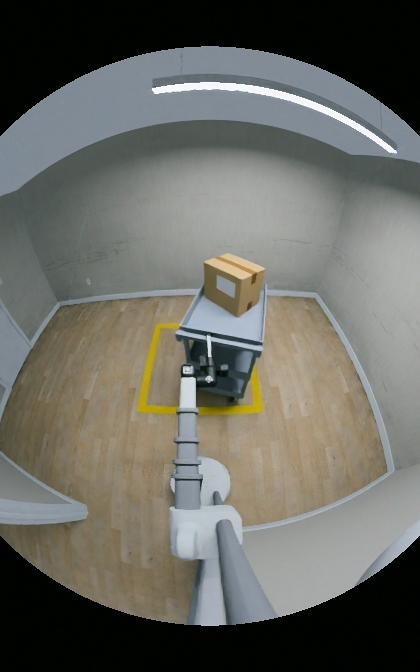

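Call:
move --r2 '{"base":{"strafe_m":-0.35,"translate_m":0.08},"pace":"default"}' --blocking false --cameras '[]'

Call:
wait --seconds 4 --cameras '["r2_head_camera"]'

Call:
move --r2 '{"base":{"strafe_m":0.1,"translate_m":0.36},"pace":"default"}' --blocking false --cameras '[]'

Call:
wait --seconds 4 --cameras '["r2_head_camera","r2_head_left_camera"]'

Scene clock: 671.00 s.
move: r2 moving
r1: as last shown
r1.base_tilt: forward=-1.5 right=+1.3
r1.lidar_m: 0.25 1.66 2.93 3.02 3.84 4.52 2.84 1.92 1.80 1.83 1.30 0.25
r1.servo_current: wrist_yaw_rad=46(72) wrist_pitch_rad=39(46) wrist_roll_rad=46(59) gripper_m=52(52)
r1.contact_limits: strafe_m 0.7
r1.wrist_depth_mm: - - - - - 301 208 / - - - - - 307 210 / - - - - 1182 310 212 / - - - - - 314 214 / - - - - - 315 214 / - - - 203 496 315 214 / 1983 1808 188 183 156 265 213
r2.base_odometry: x=-2.666 y=-4.367 heading=-1.944
r2.turned_by_wheels: +0.000
r2.turned_by_imu: +0.001
r2.base_tilt: forward=-0.7 right=+0.1
r2.lidar_m: 0.68 2.48 2.99 1.54 1.11 4.26 0.39 0.44 0.65 1.86 1.95 0.67
r2.base_status: translate_m moving; strafe_m moving
r2.joint_positions: lift_m=+0.684 arm_m=+0.295 wrist_yaw_rad=+0.002 wrist_pitch_rad=+0.003 wrist_roll_rad=+1.568 gripper_m=-0.034
r2.joint_status: not commanded
r2.measured_speeds: translate_m=+0.030 strafe_m=-0.124 rotate_rad=-0.006 lift_m=+0.000 arm_m=+0.000 wrist_yaw_rad=+0.005 wrist_pitch_rad=+0.000 wrist_roll_rad=+0.000
r2.motor_effort: lift_m=+18(18) arm_m=-3(4) wheel_0=+11(18) wheel_1=-7(8) wheel_2=-3(10)
r2.servo_current: wrist_yaw_rad=46(52) wrist_pitch_rad=33(46) wrist_roll_rad=52(52) gripper_m=59(65)
r2.contact_limits: arm_m 0.1
r2.hand_pose: x=+0.7544 y=-0.0869 z=+0.8614 quat_wxyz=(+0.708, +0.706, +0.002, +0.000) (m; r2's base frame)
r2.wrist_depth_mm: - 462 473 132 186 - - / - 424 421 137 194 - - / - 477 477 143 206 - - / - - 564 152 215 - - / - - - 158 226 1708 - / - - 182 167 176 1537 480 / - - - - - 1430 1160
pictures: none
No camera images: "cameras" was empty.

Scene clock: 673.13 s.
earlier move: r2 done
r1.base_odometry: x=-1.992 y=+1.440 heading=+0.214
r1.turned_by_wheels: +0.000
r1.turned_by_imu: +0.000
r1.base_tilt: forward=-1.6 right=+1.3
r1.lidar_m: 0.25 1.65 2.93 3.00 3.88 4.53 2.80 1.92 1.81 1.83 1.32 0.25
r1.base_status: not commanded
r1.joint_positions: lift_m=+0.600 arm_m=+0.500 wrist_yaw_rad=-0.297 wrist_pitch_rad=+0.002 wrist_roll_rad=+0.000 gripper_m=+0.001
r1.joint_status: not commanded
r1.measured_speeds: all 0
r1.motor_effort: lift_m=+24(24) arm_m=+4(4) wheel_0=+5(6) wheel_1=-1(1) wheel_2=+3(4)
r1.servo_current: wrist_yaw_rad=46(72) wrist_pitch_rad=52(52) wrist_roll_rad=65(65) gripper_m=46(59)
r1.contact_limits: strafe_m 0.7
r1.hand_pose: x=+0.9210 y=-0.1680 z=+0.7772 quat_wxyz=(+0.989, +0.000, +0.001, -0.148) (m; r1's base frame)
r1.wrist_depth_mm: - - - - - 301 207 / - - - - - 307 210 / - - - - - 310 212 / - - - - - 312 213 / - - - - - 315 215 / - - - 203 500 314 213 / 1863 1808 188 183 145 265 215
r2.base_odometry: x=-2.989 y=-4.318 heading=-1.945
r2.turned_by_wheels: +0.000
r2.turned_by_imu: +0.002
r2.base_tilt: forward=-0.7 right=+0.0
r2.lidar_m: 0.67 2.40 3.27 1.86 1.41 0.51 0.50 0.55 0.78 1.55 1.62 0.73
r2.base_status: done
r2.joint_positions: lift_m=+0.684 arm_m=+0.295 wrist_yaw_rad=+0.004 wrist_pitch_rad=+0.003 wrist_roll_rad=+1.568 gripper_m=-0.034
r2.joint_status: not commanded
r2.measured_speeds: all 0
r2.motor_effort: lift_m=+18(18) arm_m=-3(4) wheel_0=+3(18) wheel_1=-2(9) wheel_2=-4(10)
r2.servo_current: wrist_yaw_rad=46(65) wrist_pitch_rad=39(52) wrist_roll_rad=46(65) gripper_m=52(65)
r2.contact_limits: arm_m 0.1
r2.hand_pose: x=+0.7546 y=-0.0863 z=+0.8614 quat_wxyz=(+0.708, +0.706, +0.002, +0.000) (m; r2's base frame)
r2.wrist_depth_mm: - - - 170 229 1708 - / - - 621 170 230 759 - / - 466 469 171 231 820 - / - 496 496 231 230 831 - / - - 549 172 232 831 - / - - 186 172 177 - - / - - - - - 530 484
wait: 2.13 of 4 s (r2 has come to rest)
pictures: r2_head_camera
Images, in order (width x height): r2_head_camera 420x560.

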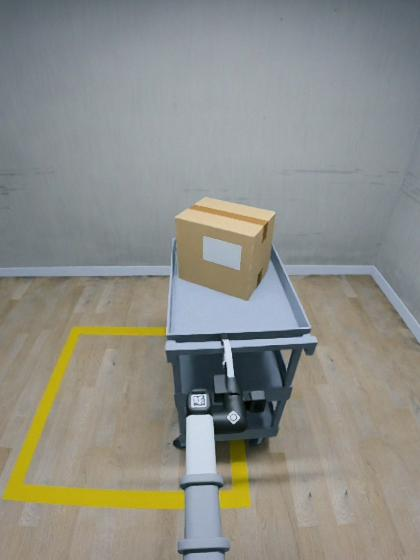

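Scene clock: 673.63 s.
move: r2 moving
r1: as last shown
r1.base_tilt: forward=-1.6 right=+1.2
r1.lidar_m: 0.25 1.66 2.93 3.00 3.87 4.51 2.80 1.89 1.80 1.86 1.31 0.25
r1.motor_effort: lift_m=+24(24) arm_m=+4(4) wheel_0=+5(5) wheel_1=-1(1) wheel_2=+3(4)
r1.servo_current: wrist_yaw_rad=59(59) wrist_pitch_rad=39(46) wrist_roll_rad=39(59) gripper_m=46(59)
r1.contact_limits: strafe_m 0.7
r1.wrist_depth_mm: - - - - - 301 208 / - - - - - 306 210 / - - - - - 310 212 / - - - - - 312 213 / - - - - - 312 213 / - - - 203 500 315 214 / 1983 1808 187 182 145 265 214
r2.base_odometry: x=-2.992 y=-4.350 heading=-1.945
r2.turned_by_wheels: +0.000
r2.turned_by_imu: +0.000
r2.base_tilt: forward=-0.7 right=+0.1
r2.lidar_m: 0.67 2.35 3.28 1.97 1.43 0.55 0.53 0.59 0.82 1.55 1.65 0.73
r2.base_status: translate_m moving; strafe_m moving
r2.joint_positions: lift_m=+0.684 arm_m=+0.295 wrist_yaw_rad=-0.002 wrist_pitch_rad=+0.003 wrist_roll_rad=+1.568 gripper_m=-0.034
r2.joint_status: not commanded
r2.measured_speeds: translate_m=+0.123 strafe_m=+0.034 rotate_rad=-0.002 lift_m=+0.000 arm_m=+0.000 wrist_yaw_rad=-0.012 wrist_pitch_rad=+0.000 wrist_roll_rad=+0.000
r2.motor_effort: lift_m=+18(18) arm_m=-1(4) wheel_0=+5(13) wheel_1=+8(11) wheel_2=-17(17)
r2.servo_current: wrist_yaw_rad=52(52) wrist_pitch_rad=46(46) wrist_roll_rad=52(59) gripper_m=59(59)
r2.contact_limits: arm_m 0.1
r2.hand_pose: x=+0.7541 y=-0.0879 z=+0.8614 quat_wxyz=(+0.708, +0.706, +0.000, -0.002) (m; r2's base frame)
r2.wrist_depth_mm: - - - 170 229 1661 - / - - 609 170 230 768 - / - 462 469 170 230 831 - / - 492 492 229 230 - - / - - 544 171 231 - - / - - 185 171 176 - - / - - - - - 1537 484
pictures: none
No camera images: "cameras" was empty.

Scene clock: 675.83 s.
earlier move: r2 done
r1.base_odometry: x=-1.992 y=+1.440 heading=+0.214
r1.turned_by_wheels: +0.000
r1.turned_by_imu: +0.000
r1.base_tilt: forward=-1.5 right=+1.3
r1.lidar_m: 0.25 1.65 2.93 3.00 3.86 4.52 2.81 1.92 1.78 1.83 1.31 0.25
r1.base_status: not commanded
r1.joint_positions: lift_m=+0.600 arm_m=+0.500 wrist_yaw_rad=-0.297 wrist_pitch_rad=+0.002 wrist_roll_rad=+0.000 gripper_m=+0.001
r1.joint_status: not commanded
r1.measured_speeds: all 0
r1.motor_effort: lift_m=+24(24) arm_m=+4(4) wheel_0=+5(6) wheel_1=-1(1) wheel_2=+3(4)
r1.servo_current: wrist_yaw_rad=52(72) wrist_pitch_rad=46(46) wrist_roll_rad=59(65) gripper_m=52(59)
r1.contact_limits: strafe_m 0.7
r1.hand_pose: x=+0.9210 y=-0.1680 z=+0.7772 quat_wxyz=(+0.989, +0.000, +0.001, -0.148) (m; r1's base frame)
r1.wrist_depth_mm: - - - - - 303 207 / - - - - - 306 210 / - - - - - 309 211 / - - - - - 314 213 / - - - - - 314 214 / - - - 203 500 314 215 / - 1808 189 184 156 266 213
r2.base_odometry: x=-3.027 y=-4.690 heading=-1.945
r2.turned_by_wheels: +0.000
r2.turned_by_imu: -0.002
r2.base_tilt: forward=-0.7 right=+0.1
r2.lidar_m: 0.69 2.05 2.84 3.05 1.51 1.43 0.86 0.92 1.27 1.65 1.74 0.64
r2.base_status: done
r2.joint_positions: lift_m=+0.684 arm_m=+0.295 wrist_yaw_rad=-0.004 wrist_pitch_rad=+0.003 wrist_roll_rad=+1.568 gripper_m=-0.034
r2.joint_status: not commanded
r2.measured_speeds: all 0
r2.motor_effort: lift_m=+18(18) arm_m=+3(4) wheel_0=-1(13) wheel_1=+2(11) wheel_2=-5(19)
r2.servo_current: wrist_yaw_rad=46(65) wrist_pitch_rad=46(46) wrist_roll_rad=46(59) gripper_m=59(65)
r2.contact_limits: arm_m 0.1
r2.hand_pose: x=+0.7539 y=-0.0887 z=+0.8614 quat_wxyz=(+0.708, +0.706, -0.001, -0.003) (m; r2's base frame)
r2.wrist_depth_mm: - 384 387 114 169 - - / - 424 430 122 180 - - / - 508 512 130 193 - - / - - 609 140 208 - - / - - - 154 224 1366 488 / - - 181 164 174 - 1205 / - - - - - 123 1138
wait: 2.20 of 4 s (r2 has come to rest)
pictures: r2_head_camera, r2_head_left_camera
Images, in order (width x height): r2_head_camera 420x560, r2_head_left_camera 420x672.

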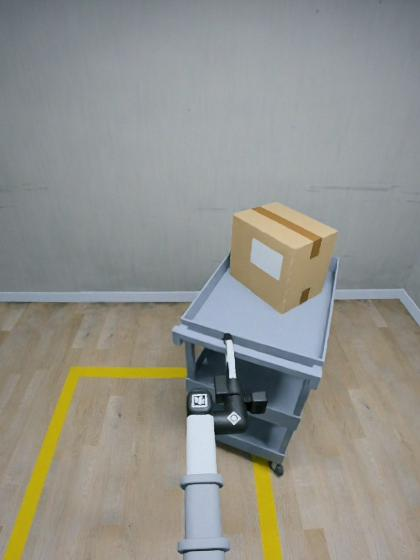

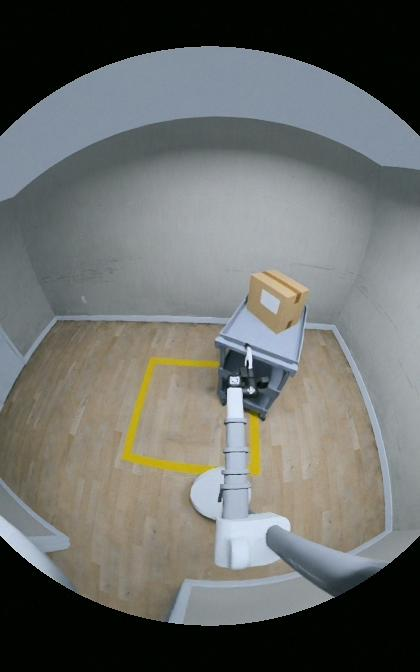

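Call:
move --r2 '{"base":{"strafe_m":0.25},"pace":"default"}' --blocking false --cameras '[]'

Call:
wait --seconds 4 --cameras '[]'

Call:
move --r2 '{"base":{"rotate_rad":-0.4},"pace":"slow"}' --blocking false --cameras '[]'

Call:
wait --seconds 4 --cameras '[]'

Call:
move --r2 '{"base":{"strafe_m":0.35},"pace":"default"}' --blocking false --cameras '[]'

Call:
wait --seconds 4 --cameras '["r2_head_camera","r2_head_left_camera"]'

Scene clock: 695.87 s.
move: r2 moving
r1: as last shown
r1.lidar_m: 0.25 1.66 2.93 2.99 3.90 4.53 2.82 1.93 1.80 1.83 1.30 0.25
r1.motor_effort: lift_m=+24(24) arm_m=+4(4) wheel_0=+5(5) wheel_1=-1(1) wheel_2=+3(3)
r1.servo_current: wrist_yaw_rad=52(52) wrist_pitch_rad=39(46) wrist_roll_rad=46(59) gripper_m=52(52)
r1.contact_limits: strafe_m 0.7
r1.wrist_depth_mm: - - - - - 303 208 / - - - - - 309 210 / - - - - - 309 213 / - - - - - 312 213 / - - - - - 315 215 / - - - 204 496 314 214 / 1983 1808 188 183 155 265 213
r2.base_odometry: x=-2.994 y=-4.703 heading=-1.946
r2.turned_by_wheels: -0.001
r2.turned_by_imu: -0.001
r2.base_tilt: forward=-0.7 right=+0.1
r2.lidar_m: 0.67 2.04 2.84 3.03 1.46 4.46 0.85 0.91 1.30 1.68 1.77 0.64
r2.base_status: strafe_m moving
r2.joint_positions: lift_m=+0.684 arm_m=+0.295 wrist_yaw_rad=-0.006 wrist_pitch_rad=+0.003 wrist_roll_rad=+1.568 gripper_m=-0.034
r2.joint_status: not commanded
r2.measured_speeds: translate_m=+0.001 strafe_m=+0.140 rotate_rad=-0.003 lift_m=+0.000 arm_m=+0.000 wrist_yaw_rad=+0.000 wrist_pitch_rad=+0.000 wrist_roll_rad=+0.000
r2.motor_effort: lift_m=+18(18) arm_m=+4(4) wheel_0=-20(23) wheel_1=+5(9) wheel_2=-3(5)
r2.servo_current: wrist_yaw_rad=46(59) wrist_pitch_rad=46(52) wrist_roll_rad=52(52) gripper_m=59(65)
r2.contact_limits: arm_m 0.1
r2.hand_pose: x=+0.7537 y=-0.0892 z=+0.8614 quat_wxyz=(+0.708, +0.706, -0.001, -0.003) (m; r2's base frame)
r2.wrist_depth_mm: - 387 384 113 167 - - / - 427 433 121 179 - - / - 500 517 130 193 - - / - - 621 139 207 - - / - - - 151 224 1397 500 / - - 182 165 178 1430 1182 / - - - - - 123 1078
pictures: none
No camera images: "cameras" was empty.

Scene clock: 697.53 s.
earlier move: r2 done
r1.base_odometry: x=-1.992 y=+1.440 heading=+0.214
r1.turned_by_wheels: +0.000
r1.turned_by_imu: +0.000
r1.base_tilt: forward=-1.6 right=+1.3
r1.lidar_m: 0.25 1.63 2.93 3.01 3.88 4.52 2.81 1.91 1.79 1.84 1.33 0.25
r1.base_status: not commanded
r1.joint_positions: lift_m=+0.600 arm_m=+0.500 wrist_yaw_rad=-0.297 wrist_pitch_rad=+0.002 wrist_roll_rad=+0.000 gripper_m=+0.001
r1.joint_status: not commanded
r1.measured_speeds: all 0
r1.motor_effort: lift_m=+24(24) arm_m=+4(4) wheel_0=+5(5) wheel_1=-1(1) wheel_2=+3(4)
r1.servo_current: wrist_yaw_rad=46(72) wrist_pitch_rad=39(52) wrist_roll_rad=33(59) gripper_m=46(59)
r1.contact_limits: strafe_m 0.7
r1.hand_pose: x=+0.9210 y=-0.1680 z=+0.7772 quat_wxyz=(+0.989, +0.000, +0.001, -0.148) (m; r1's base frame)
r1.wrist_depth_mm: - - - - 1397 303 208 / - - - - - 307 210 / - - - - 1366 310 213 / - - - - - 314 213 / - - - - - 315 215 / - - - 204 500 315 213 / 1921 1808 187 183 155 265 213
r2.base_odometry: x=-2.795 y=-4.781 heading=-1.945
r2.turned_by_wheels: +0.001
r2.turned_by_imu: +0.000
r2.base_tilt: forward=-0.7 right=+0.0
r2.lidar_m: 0.70 2.05 2.87 2.82 1.31 4.36 0.86 0.90 1.26 1.89 1.98 0.56
r2.base_status: done
r2.joint_positions: lift_m=+0.684 arm_m=+0.295 wrist_yaw_rad=-0.001 wrist_pitch_rad=+0.003 wrist_roll_rad=+1.568 gripper_m=-0.034
r2.joint_status: not commanded
r2.measured_speeds: all 0
r2.motor_effort: lift_m=+18(18) arm_m=+4(4) wheel_0=-2(23) wheel_1=+0(9) wheel_2=-1(5)
r2.servo_current: wrist_yaw_rad=52(59) wrist_pitch_rad=39(52) wrist_roll_rad=46(59) gripper_m=59(65)
r2.contact_limits: arm_m 0.1
r2.hand_pose: x=+0.7542 y=-0.0877 z=+0.8614 quat_wxyz=(+0.708, +0.706, +0.001, -0.001) (m; r2's base frame)
r2.wrist_depth_mm: - 399 418 - - - - / - 492 530 - 138 - - / - - - - 162 - - / - - - - 183 1430 480 / - - - 117 219 1397 1182 / - - 181 140 173 345 343 / - - - - - 347 1182
wait: 1.67 of 4 s (r2 has come to rest)
pictures: none
No camera images: "cameras" was empty.

Scene clock: 698.03 s.
move: r2 moving
r1: as last shown
r1.base_tilt: forward=-1.6 right=+1.2
r1.lidar_m: 0.25 1.64 2.94 2.99 3.88 4.54 2.79 1.92 1.79 1.84 1.29 0.26
r1.motor_effort: lift_m=+24(24) arm_m=+4(4) wheel_0=+4(6) wheel_1=-1(1) wheel_2=+3(4)
r1.servo_current: wrist_yaw_rad=52(65) wrist_pitch_rad=46(52) wrist_roll_rad=59(59) gripper_m=46(52)
r1.contact_limits: strafe_m 0.7
r1.wrist_depth_mm: - - - - 1397 303 208 / - - - - - 307 209 / - - - - 1336 310 212 / - - - - - 312 213 / - - - - - 317 214 / - - - 204 496 315 214 / 1921 1863 188 183 156 265 214
r2.base_odometry: x=-2.795 y=-4.781 heading=-2.067
r2.turned_by_wheels: -0.122
r2.turned_by_imu: -0.117
r2.base_tilt: forward=-0.7 right=+0.0
r2.lidar_m: 0.64 1.99 2.53 2.85 1.38 1.32 0.83 0.89 1.14 1.90 1.95 0.60
r2.base_status: rotate_rad moving
r2.joint_positions: lift_m=+0.684 arm_m=+0.295 wrist_yaw_rad=+0.015 wrist_pitch_rad=+0.003 wrist_roll_rad=+1.568 gripper_m=-0.034
r2.joint_status: not commanded
r2.measured_speeds: translate_m=+0.000 strafe_m=+0.000 rotate_rad=-0.491 lift_m=+0.000 arm_m=-0.001 wrist_yaw_rad=+0.008 wrist_pitch_rad=+0.000 wrist_roll_rad=+0.000
r2.motor_effort: lift_m=+18(18) arm_m=+6(6) wheel_0=+21(27) wheel_1=+16(16) wheel_2=+20(20)
r2.servo_current: wrist_yaw_rad=85(85) wrist_pitch_rad=46(46) wrist_roll_rad=52(52) gripper_m=59(59)
r2.contact_limits: arm_m 0.1
r2.hand_pose: x=+0.7554 y=-0.0831 z=+0.8614 quat_wxyz=(+0.708, +0.706, +0.006, +0.004) (m; r2's base frame)
r2.wrist_depth_mm: - 370 370 - 134 - - / - 459 466 - 148 - - / - - 574 - 165 - - / - - - 104 186 1397 512 / - - - 122 213 1397 477 / - - 183 144 177 1397 1205 / - - - - 322 325 330
pictures: none
No camera images: "cameras" was empty.

Scene clock: 699.10 s.
earlier move: r2 done
r1.base_odometry: x=-1.992 y=+1.440 heading=+0.214
r1.turned_by_wheels: +0.000
r1.turned_by_imu: +0.000
r1.base_tilt: forward=-1.6 right=+1.2
r1.lidar_m: 0.25 1.65 2.93 2.99 3.86 4.52 2.79 1.93 1.78 1.85 1.32 0.25
r1.base_status: not commanded
r1.joint_positions: lift_m=+0.600 arm_m=+0.500 wrist_yaw_rad=-0.297 wrist_pitch_rad=+0.002 wrist_roll_rad=+0.000 gripper_m=+0.001
r1.joint_status: not commanded
r1.measured_speeds: all 0
r1.motor_effort: lift_m=+24(24) arm_m=+4(4) wheel_0=+5(6) wheel_1=-1(1) wheel_2=+3(4)
r1.servo_current: wrist_yaw_rad=72(78) wrist_pitch_rad=39(52) wrist_roll_rad=46(65) gripper_m=52(52)
r1.contact_limits: strafe_m 0.7
r1.hand_pose: x=+0.9210 y=-0.1680 z=+0.7772 quat_wxyz=(+0.989, +0.000, +0.001, -0.148) (m; r1's base frame)
r1.wrist_depth_mm: - - - - 1336 303 208 / - - - - - 307 209 / - - - - 1366 310 212 / - - - - - 310 213 / - - - - - 315 214 / - - - 203 496 315 214 / 1983 1808 188 183 156 265 213
r2.base_odometry: x=-2.795 y=-4.781 heading=-2.344
r2.turned_by_wheels: -0.277
r2.turned_by_imu: -0.269
r2.base_tilt: forward=-0.7 right=+0.1
r2.lidar_m: 0.69 1.95 2.15 2.86 2.19 1.26 - 0.86 0.96 1.49 1.90 0.70
r2.base_status: done
r2.joint_positions: lift_m=+0.684 arm_m=+0.295 wrist_yaw_rad=-0.001 wrist_pitch_rad=+0.003 wrist_roll_rad=+1.568 gripper_m=-0.034
r2.joint_status: not commanded
r2.measured_speeds: all 0
r2.motor_effort: lift_m=+18(18) arm_m=-5(7) wheel_0=+5(27) wheel_1=+5(16) wheel_2=+7(20)
r2.servo_current: wrist_yaw_rad=46(85) wrist_pitch_rad=46(52) wrist_roll_rad=52(59) gripper_m=52(65)
r2.contact_limits: arm_m 0.1
r2.hand_pose: x=+0.7543 y=-0.0877 z=+0.8614 quat_wxyz=(+0.708, +0.706, +0.001, -0.001) (m; r2's base frame)
r2.wrist_depth_mm: - - - 172 232 1661 - / - - 634 171 231 741 - / - 466 477 171 231 831 - / - 492 492 232 231 831 - / - - 539 172 231 - - / - - 186 171 177 - - / - - - - - 121 492
wait: 1.07 of 4 s (r2 has come to rest)
pictures: none
No camera images: "cameras" was empty.

Scene clock: 699.60 s.
move: r2 moving
r1: as last shown
r1.lidar_m: 0.25 1.65 2.93 2.99 3.85 4.52 2.82 1.93 1.79 1.84 1.32 0.25
r1.motor_effort: lift_m=+24(24) arm_m=+4(4) wheel_0=+5(5) wheel_1=+0(1) wheel_2=+3(4)
r1.servo_current: wrist_yaw_rad=59(59) wrist_pitch_rad=39(46) wrist_roll_rad=52(65) gripper_m=46(59)
r1.contact_limits: strafe_m 0.7
r1.wrist_depth_mm: - - - - 1397 303 207 / - - - - - 306 210 / - - - - 1336 310 211 / - - - - - 312 213 / - - - - - 315 214 / - - - 203 500 317 214 / 1983 1863 188 183 156 265 213
r2.base_odometry: x=-2.769 y=-4.806 heading=-2.344
r2.turned_by_wheels: -0.001
r2.turned_by_imu: -0.001
r2.base_tilt: forward=-0.7 right=+0.1
r2.lidar_m: 0.69 1.90 2.14 2.83 2.20 1.30 - 0.86 0.95 1.50 1.92 0.72
r2.base_status: strafe_m moving
r2.joint_positions: lift_m=+0.684 arm_m=+0.295 wrist_yaw_rad=-0.001 wrist_pitch_rad=+0.003 wrist_roll_rad=+1.568 gripper_m=-0.034
r2.joint_status: not commanded
r2.measured_speeds: translate_m=-0.001 strafe_m=+0.140 rotate_rad=+0.007 lift_m=+0.000 arm_m=+0.000 wrist_yaw_rad=+0.000 wrist_pitch_rad=+0.000 wrist_roll_rad=+0.000
r2.motor_effort: lift_m=+18(18) arm_m=-6(6) wheel_0=-12(17) wheel_1=+8(13) wheel_2=+0(5)
r2.servo_current: wrist_yaw_rad=39(52) wrist_pitch_rad=39(46) wrist_roll_rad=39(59) gripper_m=59(59)
r2.contact_limits: arm_m 0.1
r2.hand_pose: x=+0.7543 y=-0.0877 z=+0.8614 quat_wxyz=(+0.708, +0.706, +0.001, -0.001) (m; r2's base frame)
r2.wrist_depth_mm: - - - 169 229 1661 - / - - 603 170 230 778 - / - 466 469 170 230 820 - / - 492 500 231 231 842 - / - - 549 171 231 - - / - - 184 172 178 - - / - - - - - 121 480
pictures: none
No camera images: "cameras" was empty.

Scene clock: 701.60 s.
earlier move: r2 done
r1.base_odometry: x=-1.992 y=+1.440 heading=+0.214
r1.turned_by_wheels: +0.000
r1.turned_by_imu: +0.000
r1.base_tilt: forward=-1.5 right=+1.3
r1.lidar_m: 0.25 1.66 2.94 2.99 3.87 4.55 2.81 1.89 1.79 1.85 1.32 0.25
r1.base_status: not commanded
r1.joint_positions: lift_m=+0.600 arm_m=+0.500 wrist_yaw_rad=-0.297 wrist_pitch_rad=+0.002 wrist_roll_rad=+0.000 gripper_m=+0.001
r1.joint_status: not commanded
r1.measured_speeds: all 0
r1.motor_effort: lift_m=+24(24) arm_m=+4(4) wheel_0=+5(5) wheel_1=-1(1) wheel_2=+3(4)
r1.servo_current: wrist_yaw_rad=39(72) wrist_pitch_rad=39(52) wrist_roll_rad=52(65) gripper_m=52(59)
r1.contact_limits: strafe_m 0.7
r1.hand_pose: x=+0.9210 y=-0.1680 z=+0.7772 quat_wxyz=(+0.989, +0.000, +0.001, -0.148) (m; r1's base frame)
r1.wrist_depth_mm: - - - - - 303 207 / - - - - - 306 210 / - - - - - 310 212 / - - - - - 312 213 / - - - - - 314 214 / - - - 203 496 315 214 / 1983 1756 187 183 145 265 213
r2.base_odometry: x=-2.545 y=-5.025 heading=-2.344
r2.turned_by_wheels: +0.001
r2.turned_by_imu: -0.001
r2.base_tilt: forward=-0.7 right=+0.0
r2.lidar_m: 0.69 1.82 1.97 2.54 2.49 1.26 1.18 1.03 1.09 1.72 2.21 0.62
r2.base_status: done
r2.joint_positions: lift_m=+0.684 arm_m=+0.295 wrist_yaw_rad=-0.004 wrist_pitch_rad=+0.003 wrist_roll_rad=+1.568 gripper_m=-0.034
r2.joint_status: not commanded
r2.measured_speeds: all 0
r2.motor_effort: lift_m=+18(18) arm_m=-5(6) wheel_0=-2(21) wheel_1=+2(13) wheel_2=+0(5)
r2.servo_current: wrist_yaw_rad=59(59) wrist_pitch_rad=46(46) wrist_roll_rad=46(59) gripper_m=59(65)
r2.contact_limits: arm_m 0.1
r2.hand_pose: x=+0.7541 y=-0.0886 z=+0.8614 quat_wxyz=(+0.708, +0.706, +0.000, -0.002) (m; r2's base frame)
r2.wrist_depth_mm: - 366 366 104 158 - - / - 436 439 113 170 - - / - 517 539 118 185 - - / - - - 131 202 - - / - - - 144 223 1366 488 / - - 182 161 172 1336 1205 / - - - - 314 309 325
wait: 2.00 of 4 s (r2 has come to rest)
pictures: r2_head_camera, r2_head_left_camera
Images, in order (width x height): r2_head_camera 420x560, r2_head_left_camera 420x672.

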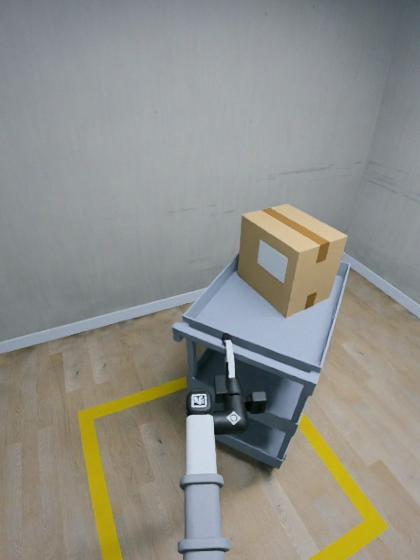

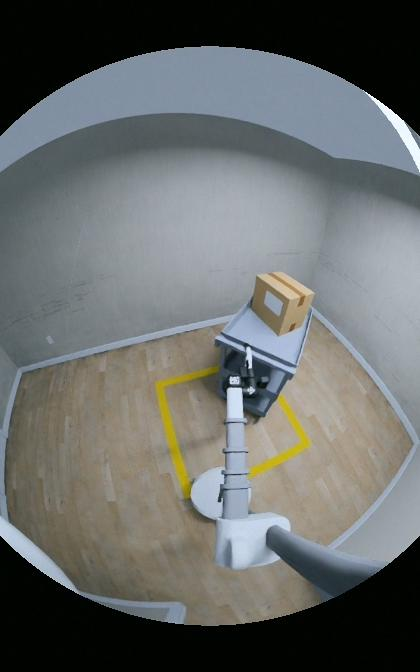

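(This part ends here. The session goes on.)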